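# Fill the tray's empty pockets with parts from the pan

## Task

Take white plastic parts out of the steel pan and place one in each tray pocket that is empty, until none is left empty; every placed part must sit flat inside its pocket.

## Robot and tools

Robot: two arms, left_arm and right_arm, each ending in a five-finger hand (the left hand is the mirror of the right). Measured bases: left_arm at (+0.031, +0.288, +0.031) m, quat_wxyz (+1.000, 0, 0, -0.015); right_arm at (+0.010, -0.309, +0.010) m, quat_wxyz (+1.000, 0, 0, +0.016). A post stands on the floor behind the arms. Loose objects may get an occasional small shove from outside.

Scene frame: origin at table-top height, halfway between the nominal bases; +z up, +x forward over the table, +y toward left_arm. Reported positions (metres) and quats are in this frame and can be a few cm off, more at long reach.

Hand point: a point fixed to the palm, 0.05 m in front of it and 0.15 m from the wrist mounting face. Its +z runs along straight fingers, +y out of the palm, +x across the palm away from the thumb on the right hand but toward the thumb on the left hand. Straight fingertips end 0.06-0.07 m past the point along +z and sit 0.06 m behind it along -y. A wrist bracket on the little-finger side reaches 0.10 m across the palm and can strike things.

Row layout (used by execute_actions and move): 28 numbers, each in [-1, 1], always for both arms. First 14 are left_arm, next 14 right_arm. Per arm: dx, dy, dz, rx, ry, rz, then little, ring, middle, index, thumb_bend, thumb_turn, force_limit, speed.
- dx..rz are offsets, not poses: measured from that arm's Hand target as it stood when the action or move began, along the Hand target's own axes. 1.0 equals 0.6 m or 180 degrees; rx, ry, rz form one rotation vector. Every row of one action counts from the same start, so a repeated offset in a new call moves further. Six zeros means no new pose request.
- Finger and thumb numbers are absolute targets: +1 open/straight, -1 curled. thumb_turn +1 beside the palm, -1 in front of it, opposing the fingers. force_limit maps -1..+1 to about 0..10 N at the fingertip (0..15 N for the two thumb motors). speed rises linearly to full at +0.48 and stays full above; a full stroke at full speed takes 0.49 s. For a soft grip close with speed -0.94 or lower.
- No hand number means unchanged: to keep a hand as it is, resend the eight hand numbers of the last row actually run for it. Before any row has run for it, send its hand_measured six values plus hand_force_limit and hand_speed.

Tools:
- execute_actions(actions, cameras): actions is a list of actions; each action is a list of 1 to 15 rows, one per 1/30 s step; a short action holds its final row until step 15. cameras lists names, ["all"] or []; images come by default only when actions is empty.
- move(target, speed, blend, blocking, cameras): target is one row or a list of up to 15 rows; all offsets in a list count from the same starting Hand targets, not from the previous target. Straight-line paths for the hand points, capped at 10 s total, with no obstacle avoidance. speed in m/s, 0.002 to 2.9 (default 0.25), turning limited to twice that in rad/s; one value or one per target. blend in m rounds corners (0 = full stop at each). blocking=false returns after about 0.5 s while the move keeps running.
- wait(seconds 0 to 3600): lets time pass with no new commands.
- stop(): brakes a running move.
- zoom_image(camera, region [x0, y0, x1, y1] pixels, max 504 by 504) on the latest image of that camera.
- show_instructions(): shows the reference pages.
- finished_scene(scene 1): ends the scene for good.
Cameras: cam_head_left, cam_head_right, cam_high, cam_low, cam_left_wrist, cam_right_wrist, all 672x504.

Results: end_effector_position and end_effector_quat_wxyz per arm; Hand target (last commanded pose after clipping, the base of the next offsets); Joint positions, velocities (may be omitted when all are near zero) and torques; hand_measured, hand_stopped_by (moving, target, force, stalled, fault) and hand_load_n, ordered like the six motor numbers; hand_force_limit and hand_speed. A move adds a "move:" line: done, off_target, moving, held or fault, with limits such as paced (pose clipped) or held (steps withheld). MOTOR HOT warns of heating; OVER-TEMPERATURE FAULT means that arm has folded and is out for the scene.

Behaviour: the commanded orientation is clipped to within 32 degrees of the measured one each step. The hand often stops short of its Hand target; if so, send the remaining gap as an offset. A blocked arm keeps pressing until commanded back past its hand point. Near its own base an arm may swing its elbow suddenly. Loads sag the hand. Grips: with the thumb turned in front, the hand closes on items about 0.035 to 0.065 m thick, or handles down to 0.025 m; a thumb-tip-to-index pinch can hold light items up to about 0.08 m. A lost grip shows as hand_load_n dropping near 0. To tighten, raise force_limit and send a more-closed target; to loosen, send a more-open one. Joint ranges (rad): waist -2.618..3.054, shoulder 0..3.142, elbow 0..3.142 (straight 2.901), wrist pitch and yaw -1.571..1.571, wrist roll -2.094..2.094.

Avoid: dropping parts even slightly, opening on a moving part, fast impacts, hard presses on fixed or heavy things, overloading fingers, and any contact between the two hands or arms. Anything leaving the table, or set down off it, fails the task. Stretched or straining arms heat up, so rest them.

Each tool is called after "Call:" by a JSON object that holds its "method" and its "body".

Reference images:

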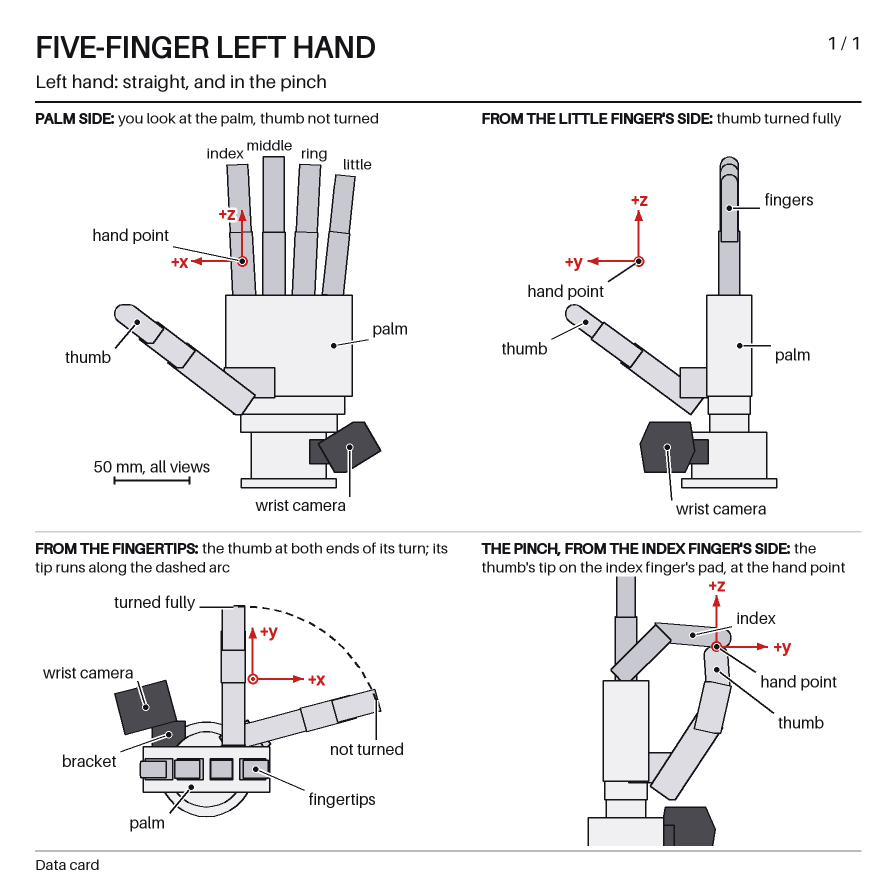

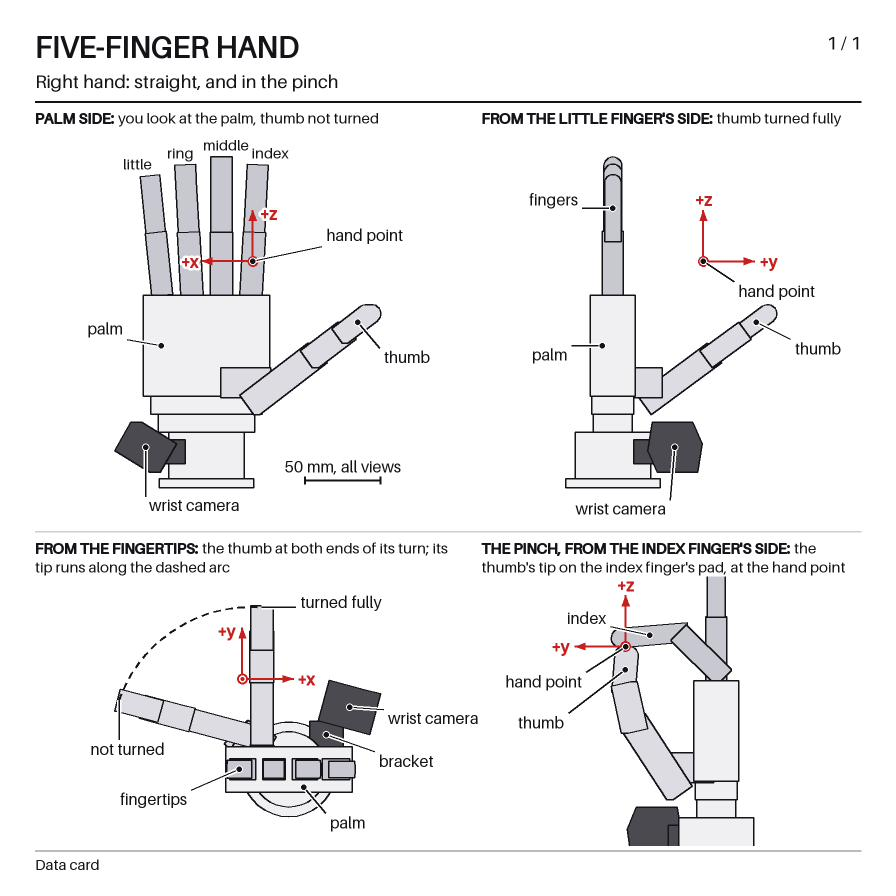

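## Session

Call:
{"method": "execute_actions", "body": {"actions": []}}

Scene clock: 0.00 s.
left_arm: end_effector_position=(+0.2850, +0.2686, +0.3497) hand_measured=(+1.000, +1.000, +1.000, +1.000, +1.000, +1.000) hand_load_n=(+0.0, +0.0, +0.0, +0.0, +0.0, +0.0) hand_stopped_by=(target, target, target, target, target, target) hand_force_limit=0.00 hand_speed=-0.80 end_effector_quat_wxyz=(+0.575, +0.287, +0.746, +0.171) | right_arm: end_effector_position=(+0.2770, -0.4098, +0.1142) hand_measured=(+1.000, +1.000, +1.000, +1.000, +1.000, +1.000) hand_load_n=(+0.0, +0.0, +0.0, +0.0, +0.0, +0.0) hand_stopped_by=(target, target, target, target, target, target) hand_force_limit=0.00 hand_speed=-0.80 end_effector_quat_wxyz=(-0.271, +0.957, -0.058, +0.086)
Joint positions: left_arm=[-0.85 0.603 0.863 -0.656 -0.762 1.946] | right_arm=[-0.562 1.724 1.469 -1.421 -0.568 -2.011]
Joint velocities: within noise
Joint torques (N m): no reading
Heat: left arm: 38 °C; right arm: 40 °C.
Hand target: left_arm +0.2849, +0.2687, +0.3500; +0.576, +0.287, +0.746, +0.171 | right_arm +0.2764, -0.4098, +0.1127; -0.272, +0.957, -0.059, +0.083

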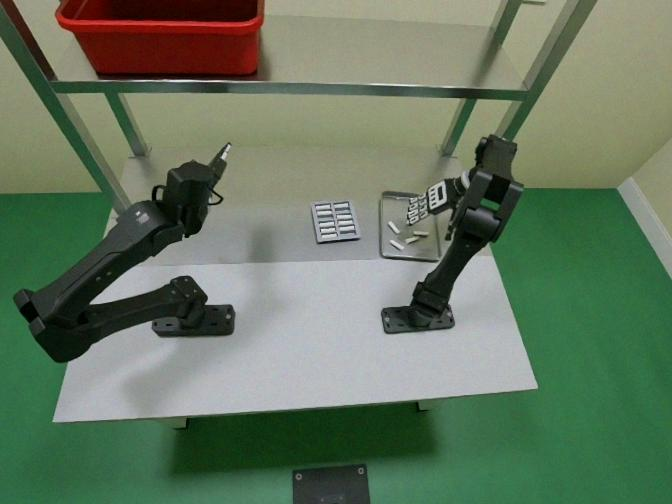

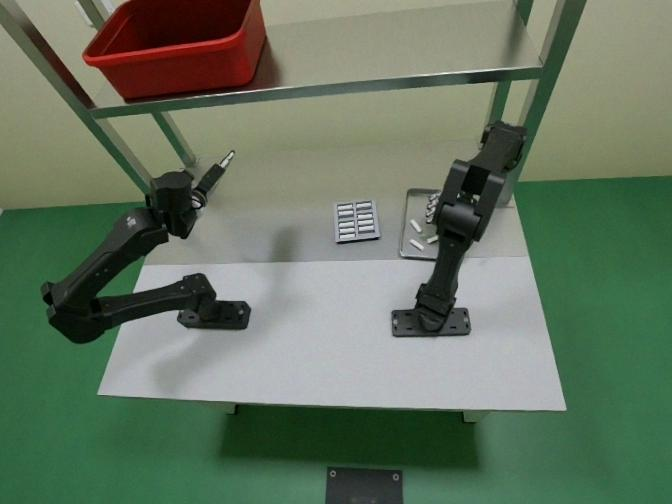

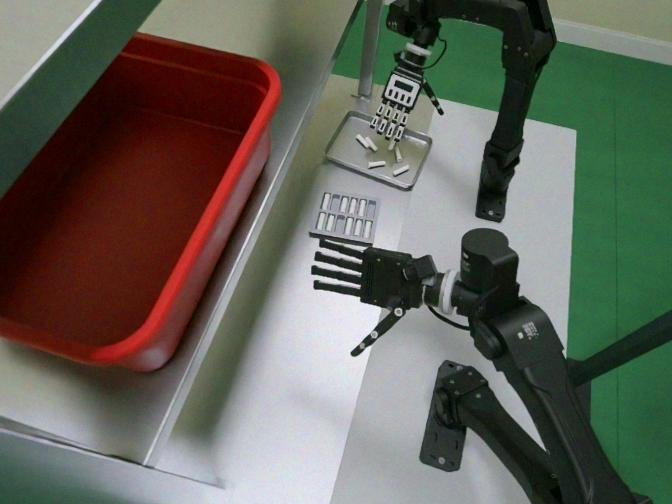

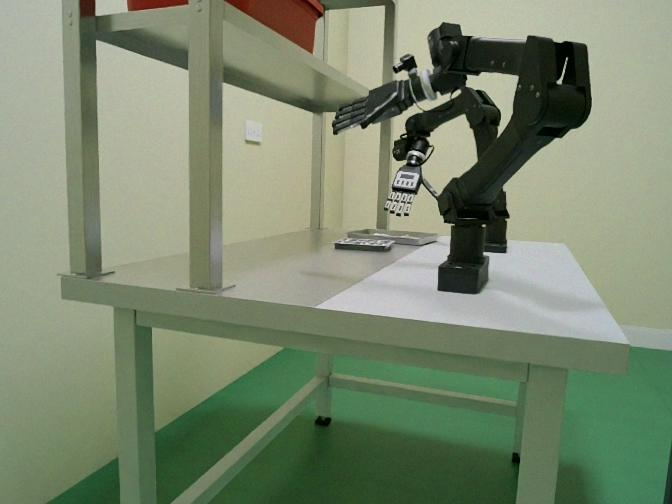

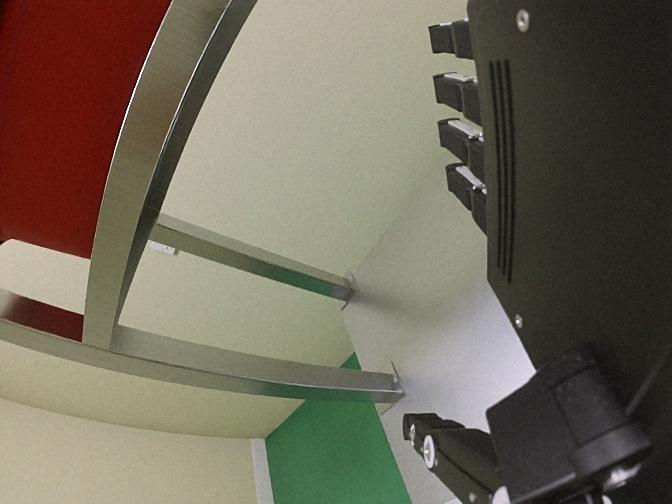

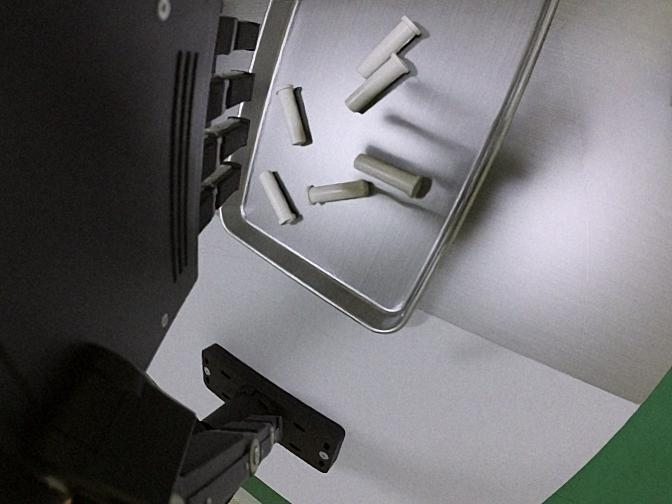

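Call:
{"method": "zoom_image", "body": {"camera": "cam_head_left", "region": [290, 180, 450, 270]}}

Call:
{"method": "zoom_image", "body": {"camera": "cam_head_right", "region": [310, 170, 450, 270]}}

Call:
{"method": "zoom_image", "body": {"camera": "cam_high", "region": [290, 90, 450, 250]}}

Call:
{"method": "zoom_image", "body": {"camera": "cam_low", "region": [320, 160, 480, 280]}}

Scaled by 3.150 from the camera's image (finer frame: 960x720).

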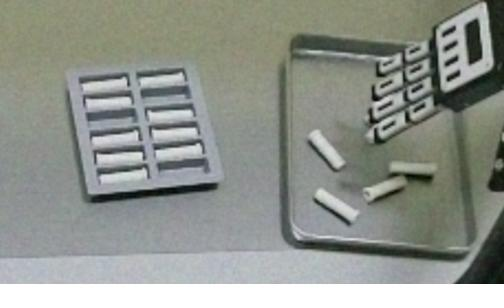

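Scaled by 3.600 from the camera's image (finer frame: 960x720).

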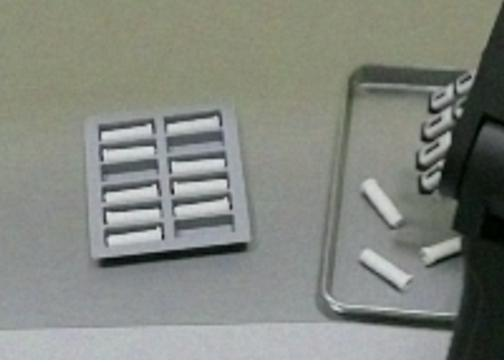

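Scaled by 3.150 from the camera's image (finer frame: 960x720).

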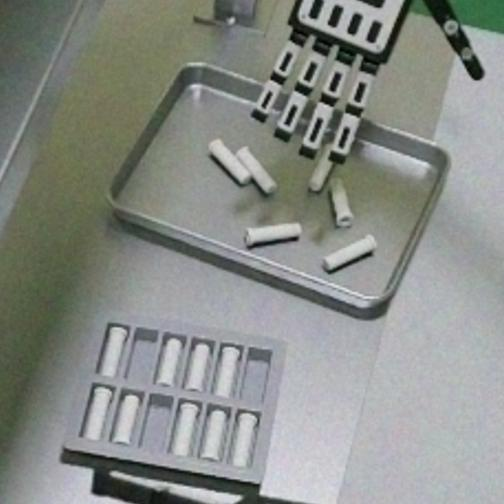

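Scaled by 3.150 from the camera's image (finer frame: 960x720).

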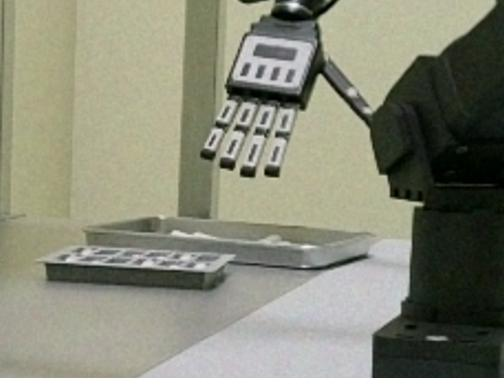

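Call:
{"method": "move", "body": {"target": [0,0,0,0,0,0,1,1,1,1,1,1,0,-0.8,-0.0913,-0.2698,-0.1157,-0.0393,0.2034,0.4012,1,1,1,1,1,1,0,-0.8], "cameras": ["all"]}}

Scene clock: 112.10 s.
left_arm: end_effector_position=(+0.2850, +0.2686, +0.3497) hand_measured=(+1.000, +1.000, +1.000, +1.000, +1.000, +1.000) hand_load_n=(+0.0, +0.0, +0.0, +0.0, +0.0, +0.0) hand_stopped_by=(target, target, target, target, target, target) hand_force_limit=0.00 hand_speed=-0.80 end_effector_quat_wxyz=(+0.575, +0.287, +0.746, +0.171) | right_arm: end_effector_position=(+0.2246, -0.3010, +0.2476) hand_measured=(+1.000, +1.000, +1.000, +1.000, +1.000, +1.000) hand_load_n=(+0.0, +0.0, +0.0, +0.0, +0.0, +0.0) hand_stopped_by=(target, target, target, target, target, target) hand_force_limit=0.00 hand_speed=-0.80 end_effector_quat_wxyz=(-0.187, +0.683, -0.681, +0.186)
Joint positions: left_arm=[-0.85 0.603 0.863 -0.656 -0.762 1.946] | right_arm=[-0.171 1.181 1.51 -1.371 -0.072 -0.123]
Joint torques (N m): left_arm=[0.05 0.98 5.74 1.46 -0.23 0.01] | right_arm=[0.55 -2.32 5.23 1.03 -0.01 0.06]
Heat: left arm: 42 °C; right arm: 39 °C.
Hand target: left_arm +0.2849, +0.2687, +0.3500; +0.576, +0.287, +0.746, +0.171 | right_arm +0.2203, -0.2998, +0.2497; -0.183, +0.683, -0.683, +0.184
Off the commanded pose: left_arm 0.000 m, 0 deg | right_arm 0.005 m, 1 deg.
move: done

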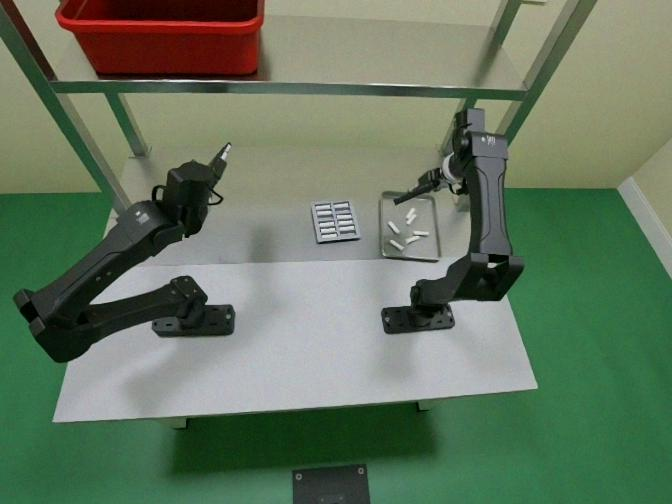

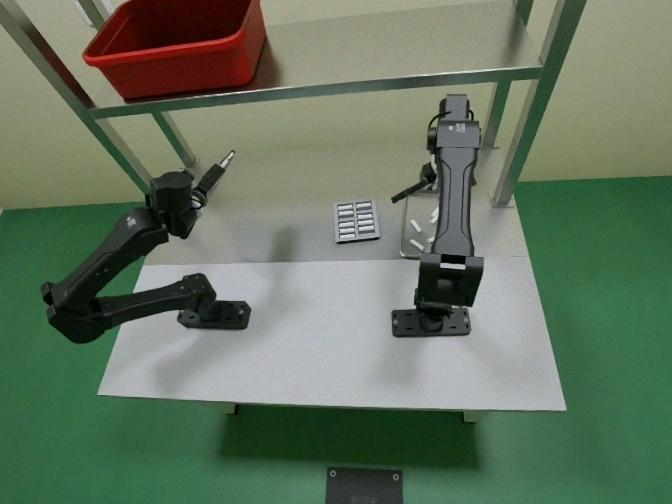

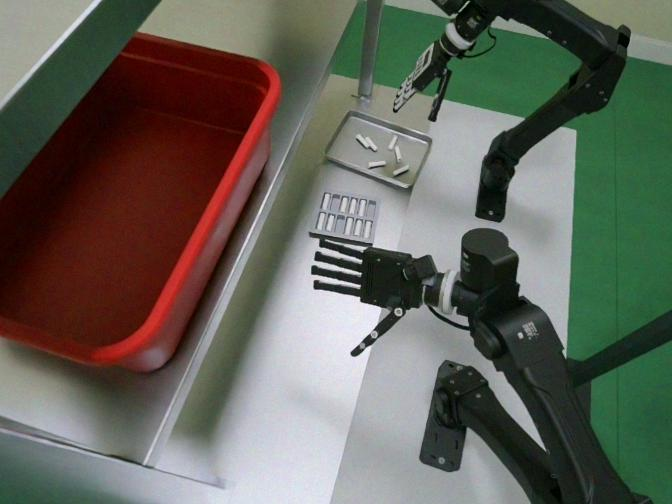

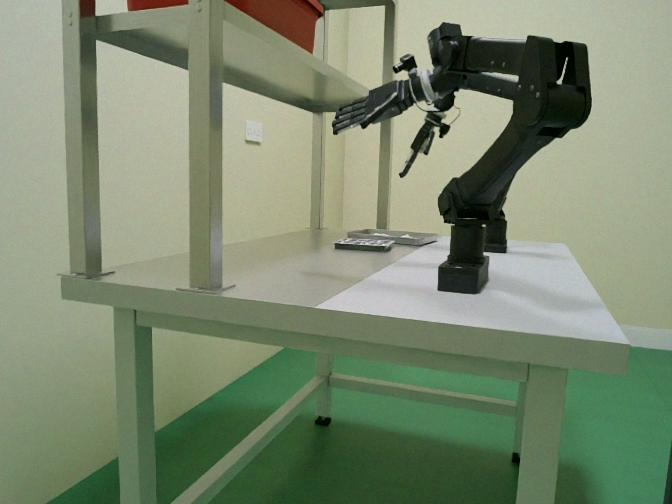

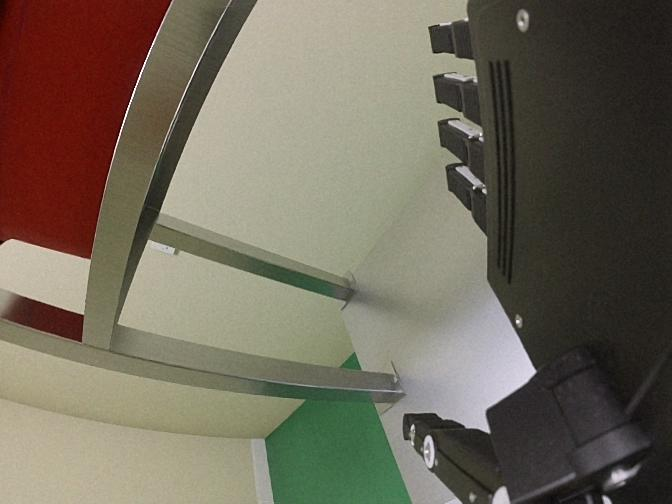

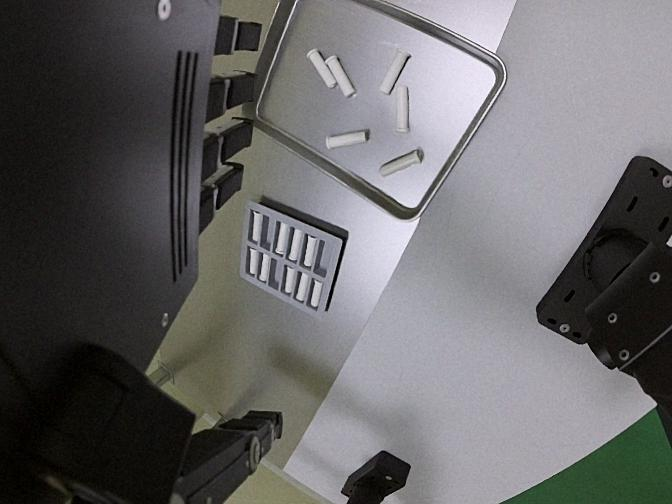

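Call:
{"method": "zoom_image", "body": {"camera": "cam_right_wrist", "region": [220, 180, 370, 330]}}

Call:
{"method": "zoom_image", "body": {"camera": "cam_right_wrist", "region": [240, 0, 520, 230]}}

Scaled by 3.360 from the camera's image (finer frame: 960x720).

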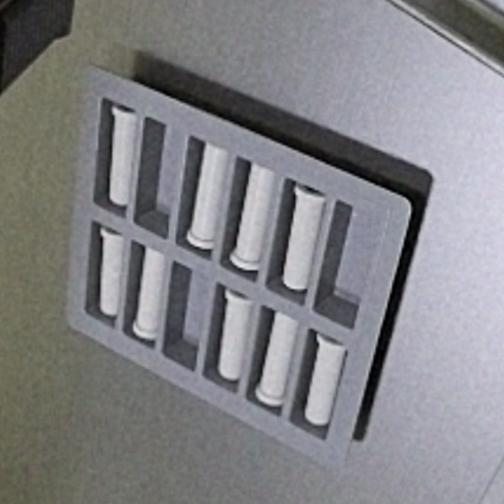

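Scaled by 1.800 from the camera's image (finer frame: 960x720).

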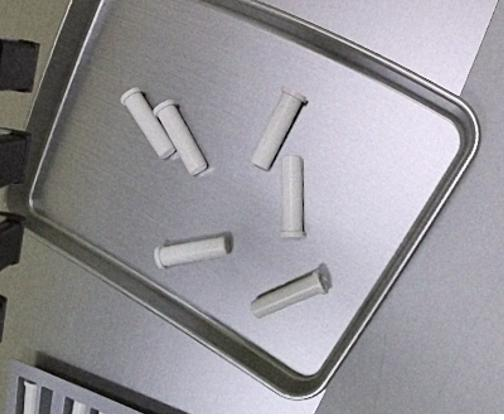

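Call:
{"method": "zoom_image", "body": {"camera": "cam_head_left", "region": [300, 180, 460, 270]}}

Call:
{"method": "zoom_image", "body": {"camera": "cam_high", "region": [300, 90, 450, 260]}}

Scaled by 3.150 from the camera's image (finer frame: 960x720).

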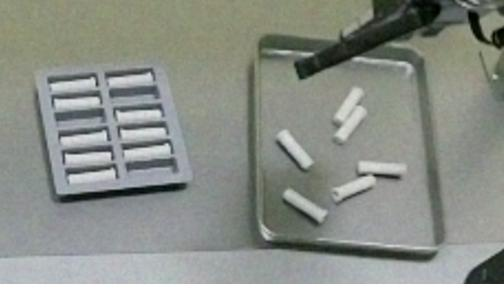

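Scaled by 2.965 from the camera's image (finer frame: 960x720).

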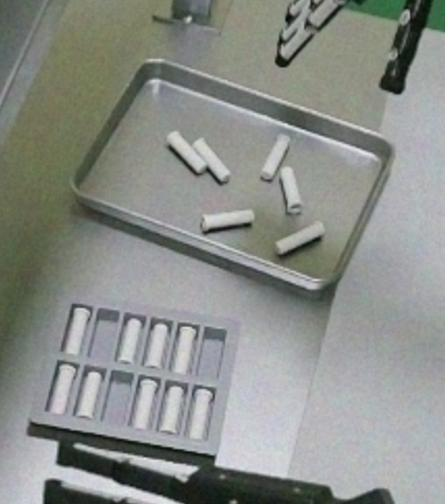

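Call:
{"method": "move", "body": {"target": [[0,0,0,0,0,0,1,1,1,1,1,1,0,-0.8,0,0,0,0,0,0,1,1,1,1,1,-1,0,0],[0,0,0,0,0,0,1,1,1,1,1,1,0,-0.8,0,0,0,0,0,0,1,1,0.1,0.1,0.6,-1,0,0]], "cameras": ["all"]}}

Scene clock: 211.63 s.
left_arm: end_effector_position=(+0.2850, +0.2686, +0.3497) hand_measured=(+1.000, +1.000, +1.000, +1.000, +1.000, +1.000) hand_load_n=(+0.0, +0.0, +0.0, +0.0, +0.0, +0.0) hand_stopped_by=(target, target, target, target, target, target) hand_force_limit=0.00 hand_speed=-0.80 end_effector_quat_wxyz=(+0.575, +0.287, +0.746, +0.171) | right_arm: end_effector_position=(+0.2243, -0.3010, +0.2474) hand_measured=(+1.000, +1.000, +0.100, +0.100, +0.600, -1.000) hand_load_n=(+0.0, +0.0, +0.5, +0.0, +0.0, +0.0) hand_stopped_by=(target, target, target, target, target, target) hand_force_limit=0.00 hand_speed=0.00 end_effector_quat_wxyz=(-0.186, +0.683, -0.681, +0.186)
Joint positions: left_arm=[-0.85 0.603 0.863 -0.656 -0.762 1.946] | right_arm=[-0.17 1.181 1.51 -1.372 -0.071 -0.122]
Joint torques (N m): left_arm=[0.06 0.99 5.74 1.47 -0.23 0.02] | right_arm=[0.55 -2.29 5.2 1.03 -0.01 0.04]
Heat: left arm: 42 °C; right arm: 40 °C.
Hand target: left_arm +0.2849, +0.2687, +0.3500; +0.576, +0.287, +0.746, +0.171 | right_arm +0.2203, -0.2997, +0.2497; -0.183, +0.683, -0.683, +0.183
Off the commanded pose: left_arm 0.000 m, 0 deg | right_arm 0.005 m, 0 deg.
move: done

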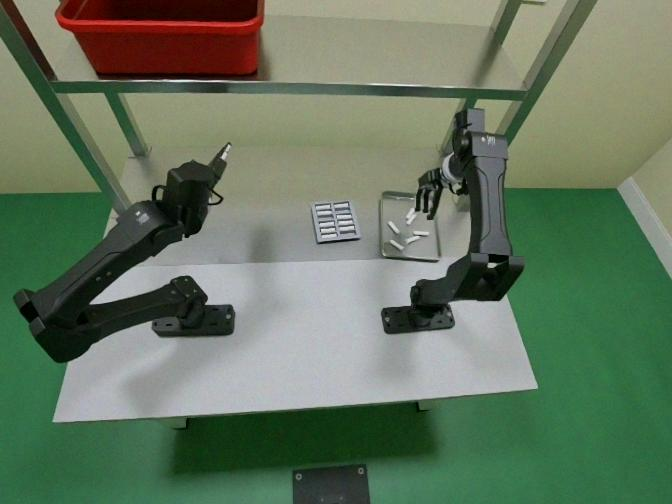

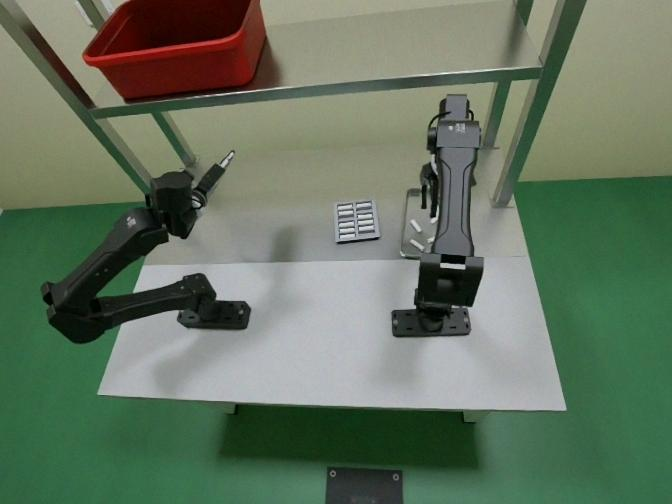

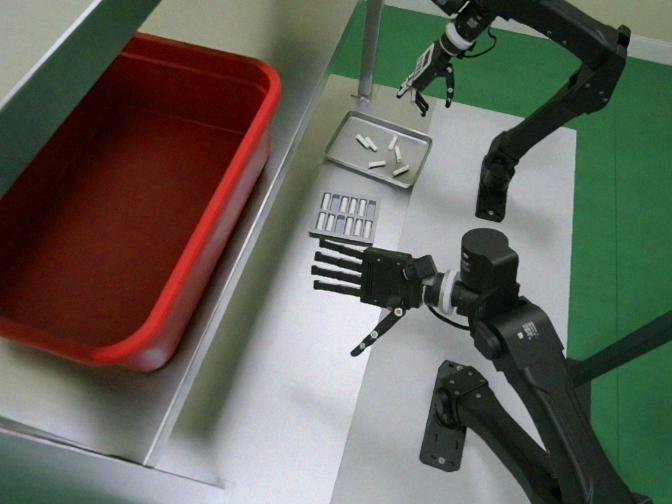

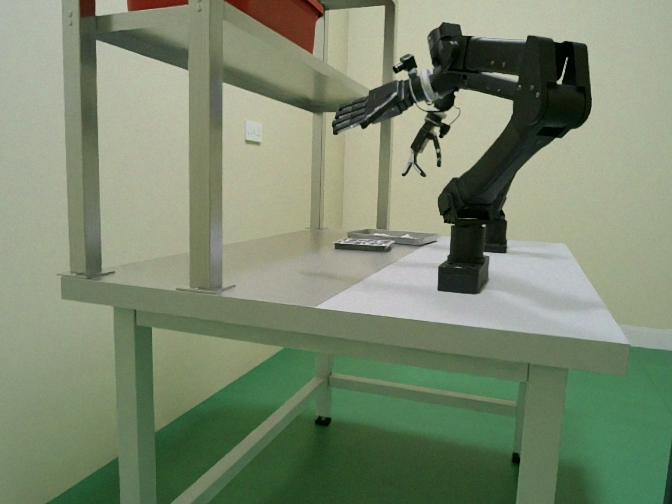

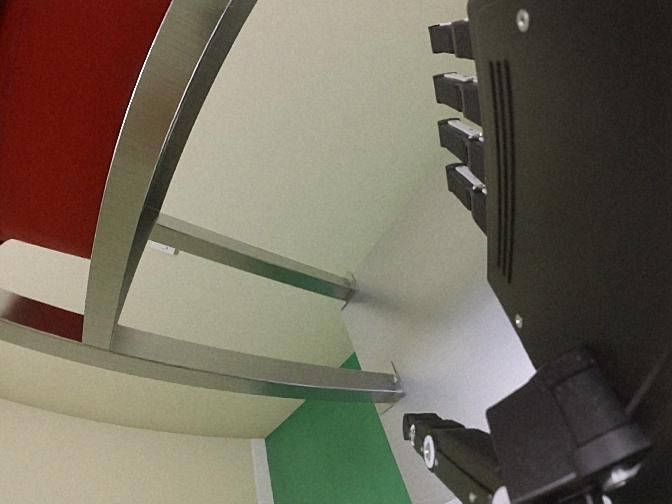

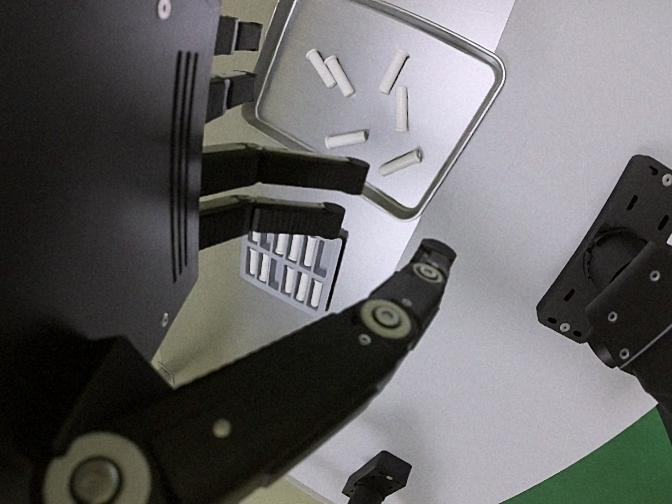

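Call:
{"method": "move", "body": {"target": [0,0,0,0,0,0,1,1,1,1,1,1,0,-0.8,0,0,0,0,0,0,1,1,-0.2,-0.2,0.4,-1,0,0], "cameras": ["cam_right_wrist"]}}

Call:
{"method": "zoom_image", "body": {"camera": "cam_right_wrist", "region": [180, 130, 480, 330]}}

Scene clock: 219.37 s.
left_arm: end_effector_position=(+0.2850, +0.2686, +0.3497) hand_measured=(+1.000, +1.000, +1.000, +1.000, +1.000, +1.000) hand_load_n=(+0.0, +0.0, +0.0, +0.0, +0.0, +0.0) hand_stopped_by=(target, target, target, target, target, target) hand_force_limit=0.00 hand_speed=-0.80 end_effector_quat_wxyz=(+0.575, +0.287, +0.746, +0.171) | right_arm: end_effector_position=(+0.2242, -0.3010, +0.2474) hand_measured=(+1.000, +1.000, -0.200, -0.200, +0.400, -1.000) hand_load_n=(+0.0, +0.0, +0.0, +0.0, +0.0, +0.0) hand_stopped_by=(target, target, target, target, target, target) hand_force_limit=0.00 hand_speed=0.00 end_effector_quat_wxyz=(-0.186, +0.683, -0.681, +0.186)
Joint positions: left_arm=[-0.85 0.603 0.863 -0.656 -0.762 1.946] | right_arm=[-0.17 1.181 1.51 -1.373 -0.071 -0.122]
Joint torques (N m): left_arm=[0.06 0.98 5.72 1.47 -0.23 0.02] | right_arm=[0.55 -2.29 5.2 1.03 -0.01 0.04]
Heat: left arm: 42 °C; right arm: 40 °C.
Hand target: left_arm +0.2849, +0.2687, +0.3500; +0.576, +0.287, +0.746, +0.171 | right_arm +0.2202, -0.2997, +0.2497; -0.183, +0.683, -0.683, +0.183
Off the commanded pose: left_arm 0.000 m, 0 deg | right_arm 0.005 m, 0 deg.
move: done

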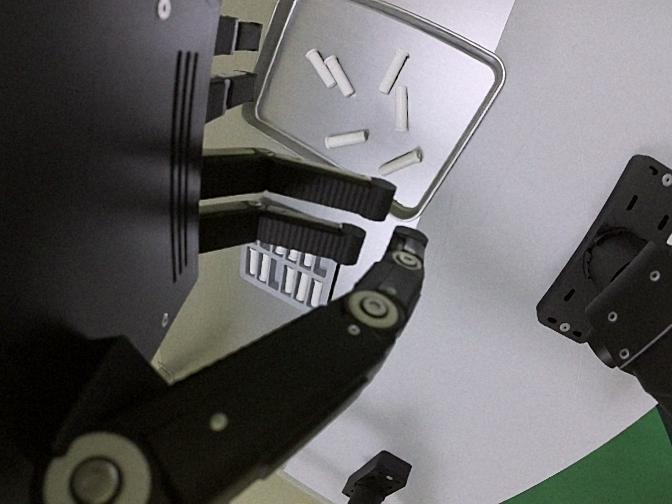

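Scaled by 1.680 from the camera's image (finer frame: 960x720).

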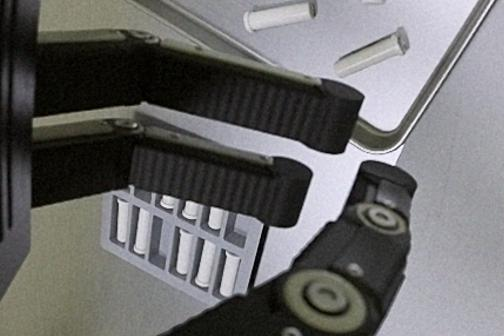

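Call:
{"method": "move", "body": {"target": [0,0,0,0,0,0,1,1,1,1,1,1,0,-0.8,0.05,0.0567,0.198,0.1662,0.0398,0.0397,1,1,-0.05,-0.05,0.45,-1,0,0], "cameras": ["cam_head_left","cam_head_right","cam_high","cam_low","cam_right_wrist"]}}

Scene clock: 351.10 s.
left_arm: end_effector_position=(+0.2850, +0.2686, +0.3497) hand_measured=(+1.000, +1.000, +1.000, +1.000, +1.000, +1.000) hand_load_n=(+0.0, +0.0, +0.0, +0.0, +0.0, +0.0) hand_stopped_by=(target, target, target, target, target, target) hand_force_limit=0.00 hand_speed=-0.80 end_effector_quat_wxyz=(+0.575, +0.287, +0.746, +0.171) | right_arm: end_effector_position=(+0.2507, -0.3304, +0.1364) hand_measured=(+1.000, +1.000, -0.050, -0.050, +0.450, -1.000) hand_load_n=(+0.0, +0.0, +0.0, +0.0, +0.0, +0.0) hand_stopped_by=(target, target, target, target, target, target) hand_force_limit=0.00 hand_speed=0.00 end_effector_quat_wxyz=(+0.320, -0.559, +0.659, -0.388)
Joint positions: left_arm=[-0.85 0.603 0.863 -0.656 -0.762 1.946] | right_arm=[-0.299 0.534 0.528 -0.513 -0.079 -0.058]
Joint torques (N m): left_arm=[0.06 0.99 5.72 1.46 -0.24 0.02] | right_arm=[-0.4 0.88 3.77 2.04 -0.11 0.04]
Heat: left arm: 42 °C; right arm: 40 °C.
Hand target: left_arm +0.2849, +0.2687, +0.3500; +0.576, +0.287, +0.746, +0.171 | right_arm +0.2503, -0.3298, +0.1299; +0.321, -0.557, +0.663, -0.383
Off the commanded pose: left_arm 0.000 m, 0 deg | right_arm 0.007 m, 1 deg.
move: done

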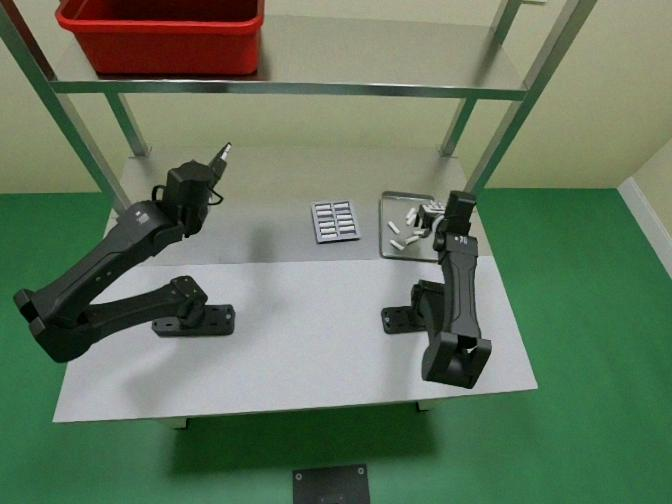

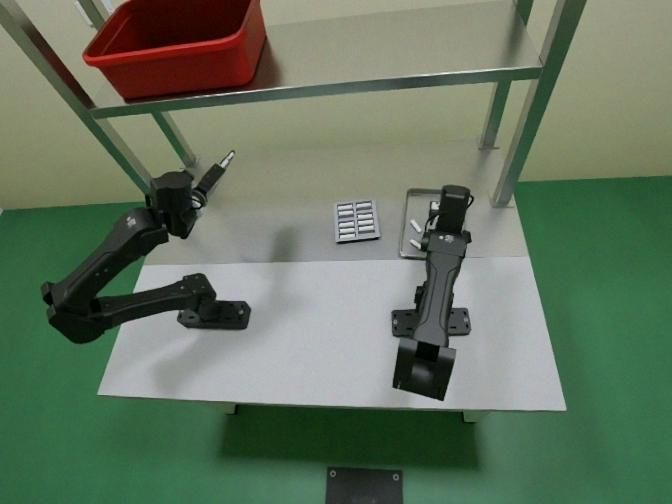

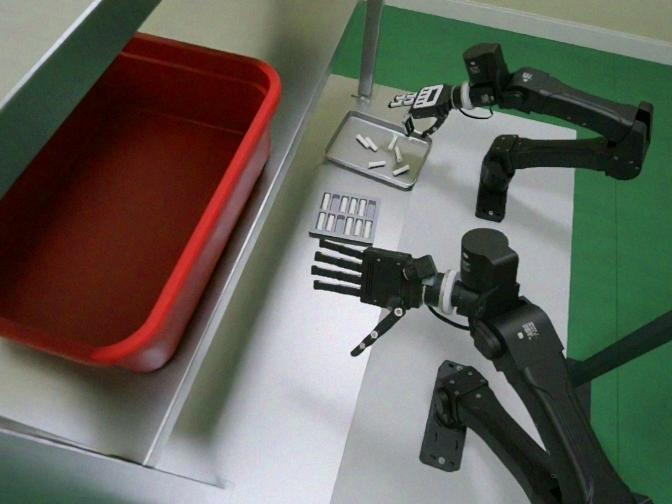

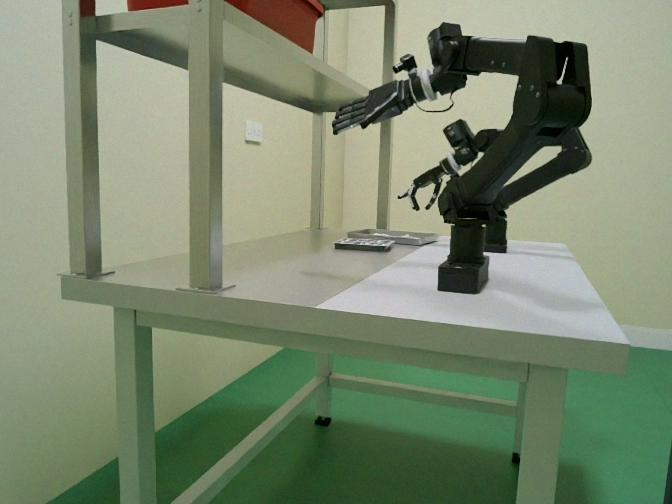

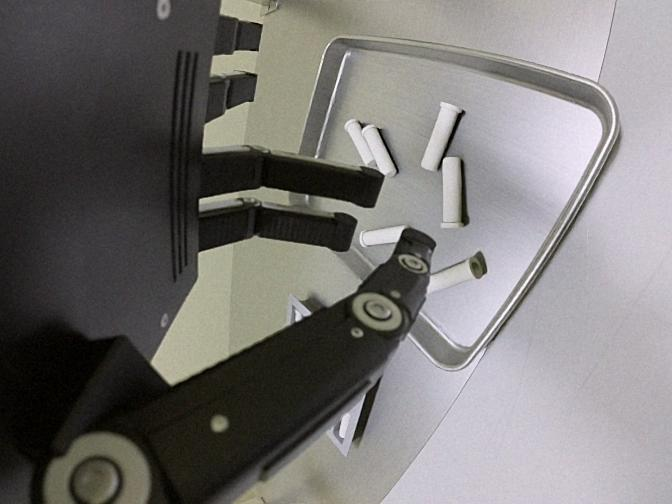

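Call:
{"method": "zoom_image", "body": {"camera": "cam_head_left", "region": [370, 180, 490, 270]}}

Call:
{"method": "zoom_image", "body": {"camera": "cam_high", "region": [310, 60, 470, 220]}}

Call:
{"method": "zoom_image", "body": {"camera": "cam_right_wrist", "region": [280, 20, 620, 380]}}

Scaled by 4.200 from the camera's image (finer frame: 960x720).

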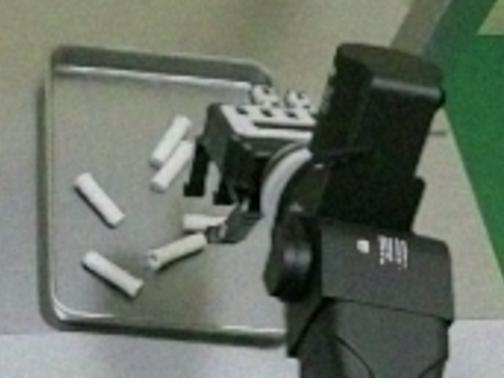

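Scaled by 3.150 from the camera's image (finer frame: 960x720).

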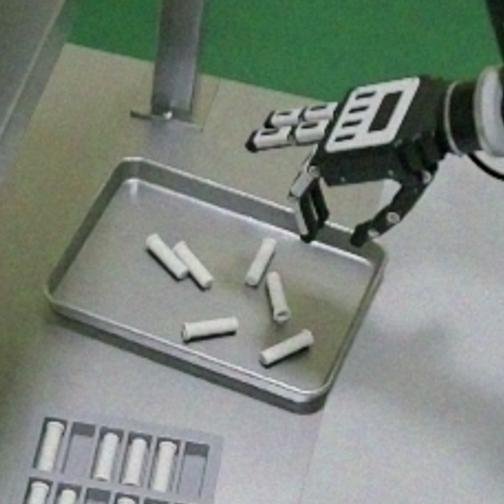

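Scaled by 1.400 from the camera's image (finer frame: 960x720).

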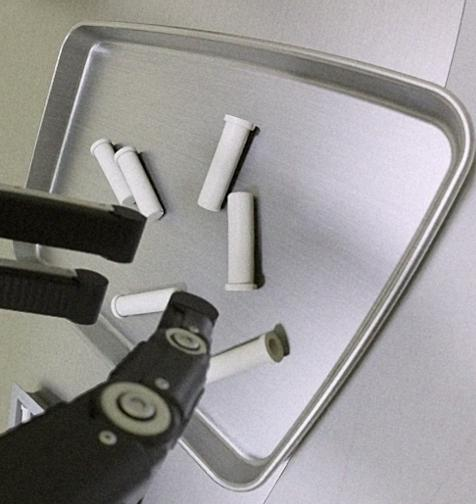

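Call:
{"method": "move", "body": {"target": [0,0,0,0,0,0,1,1,1,1,1,1,0,-0.8,0.0637,0.0225,0.0943,0,0,0,1,1,-0.05,-0.05,0.45,-1,0,0], "cameras": ["cam_head_left","cam_high","cam_low","cam_right_wrist"]}}

Call:
{"method": "zoom_image", "body": {"camera": "cam_right_wrist", "region": [280, 20, 660, 400]}}

Call:
{"method": "zoom_image", "body": {"camera": "cam_high", "region": [310, 60, 470, 220]}}

Scene clock: 403.83 s.
left_arm: end_effector_position=(+0.2850, +0.2686, +0.3497) hand_measured=(+1.000, +1.000, +1.000, +1.000, +1.000, +1.000) hand_load_n=(+0.0, +0.0, +0.0, +0.0, +0.0, +0.0) hand_stopped_by=(target, target, target, target, target, target) hand_force_limit=0.00 hand_speed=-0.80 end_effector_quat_wxyz=(+0.575, +0.287, +0.746, +0.171) | right_arm: end_effector_position=(+0.2879, -0.3749, +0.0988) hand_measured=(+1.000, +1.000, -0.050, -0.050, +0.450, -1.000) hand_load_n=(+0.0, +0.0, +0.0, +0.0, +0.0, +0.0) hand_stopped_by=(target, target, target, target, target, target) hand_force_limit=0.00 hand_speed=0.00 end_effector_quat_wxyz=(+0.324, -0.554, +0.660, -0.389)
Joint positions: left_arm=[-0.85 0.603 0.863 -0.656 -0.762 1.946] | right_arm=[-0.522 0.815 0.425 -0.14 -0.272 -0.16]
Joint torques (N m): left_arm=[0.08 0.99 5.72 1.46 -0.23 0.02] | right_arm=[-0.53 -0.06 3.97 2 -0.17 -0.11]
Heat: left arm: 42 °C; right arm: 43 °C.
Hand target: left_arm +0.2849, +0.2687, +0.3500; +0.576, +0.287, +0.746, +0.171 | right_arm +0.2853, -0.3748, +0.0899; +0.321, -0.557, +0.663, -0.383
Off the commanded pose: left_arm 0.000 m, 0 deg | right_arm 0.009 m, 1 deg.
move: done

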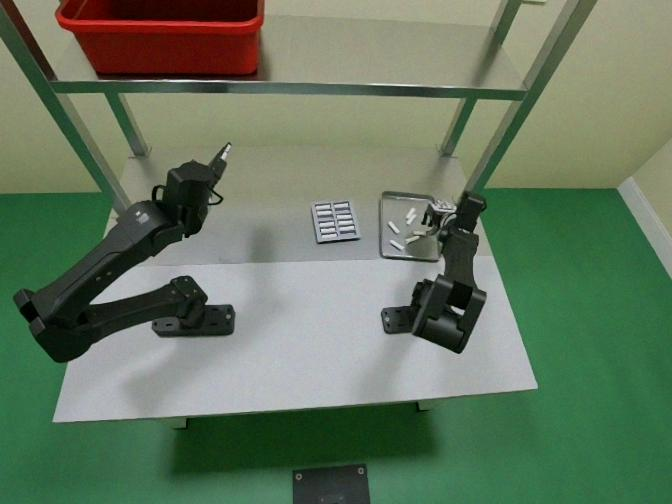

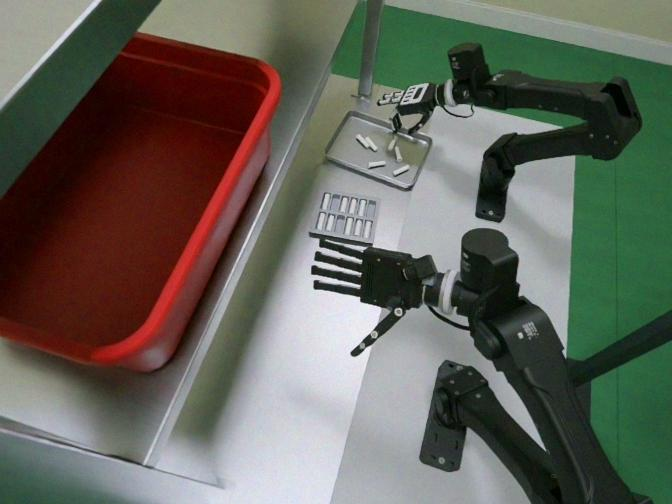

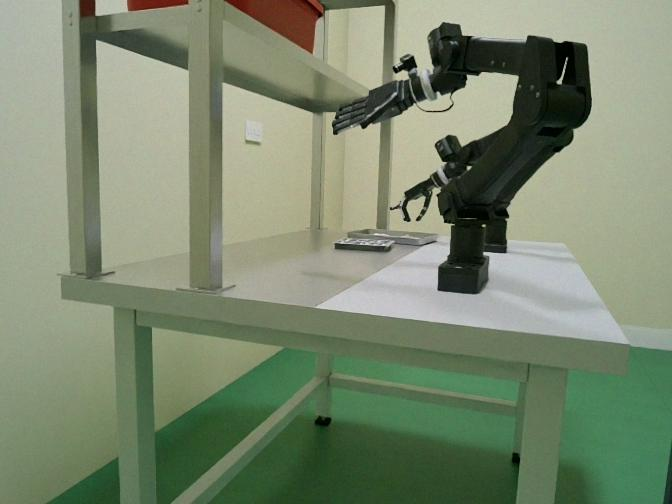

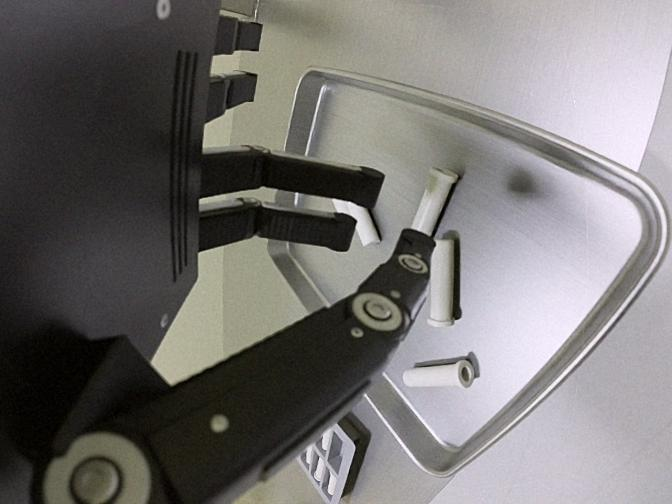

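Scaled by 1.326 from the camera's image (finer frame: 960x720).

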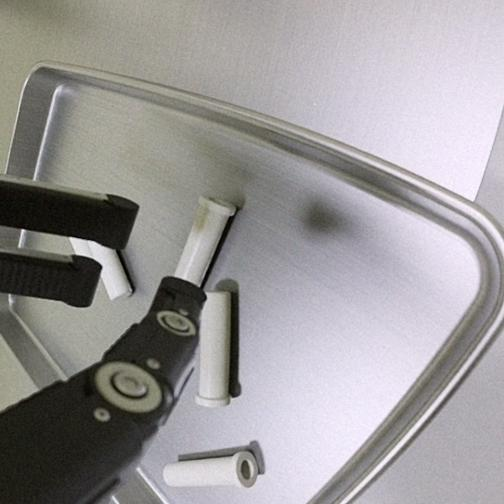

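Scaled by 3.150 from the camera's image (finer frame: 960x720).

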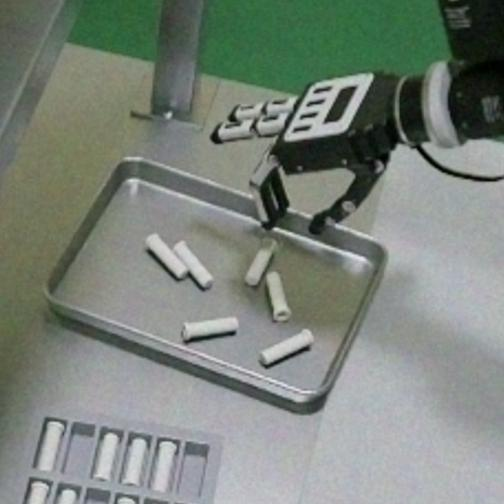

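Call:
{"method": "zoom_image", "body": {"camera": "cam_head_left", "region": [370, 180, 490, 270]}}

Call:
{"method": "zoom_image", "body": {"camera": "cam_low", "region": [320, 170, 460, 260]}}

Scaled by 4.200 from the camera's image (finer frame: 960x720).

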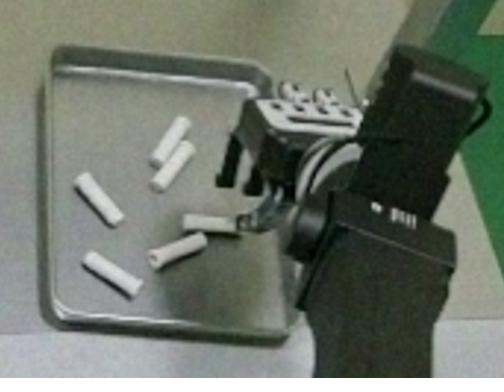

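Scaled by 3.600 from the camera's image (finer frame: 960x720).

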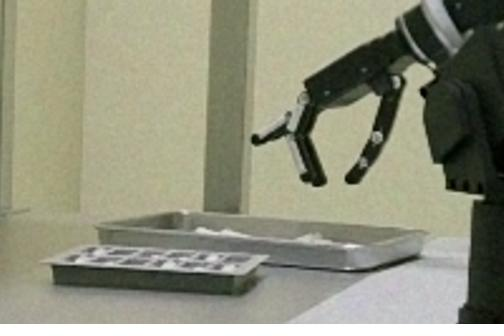

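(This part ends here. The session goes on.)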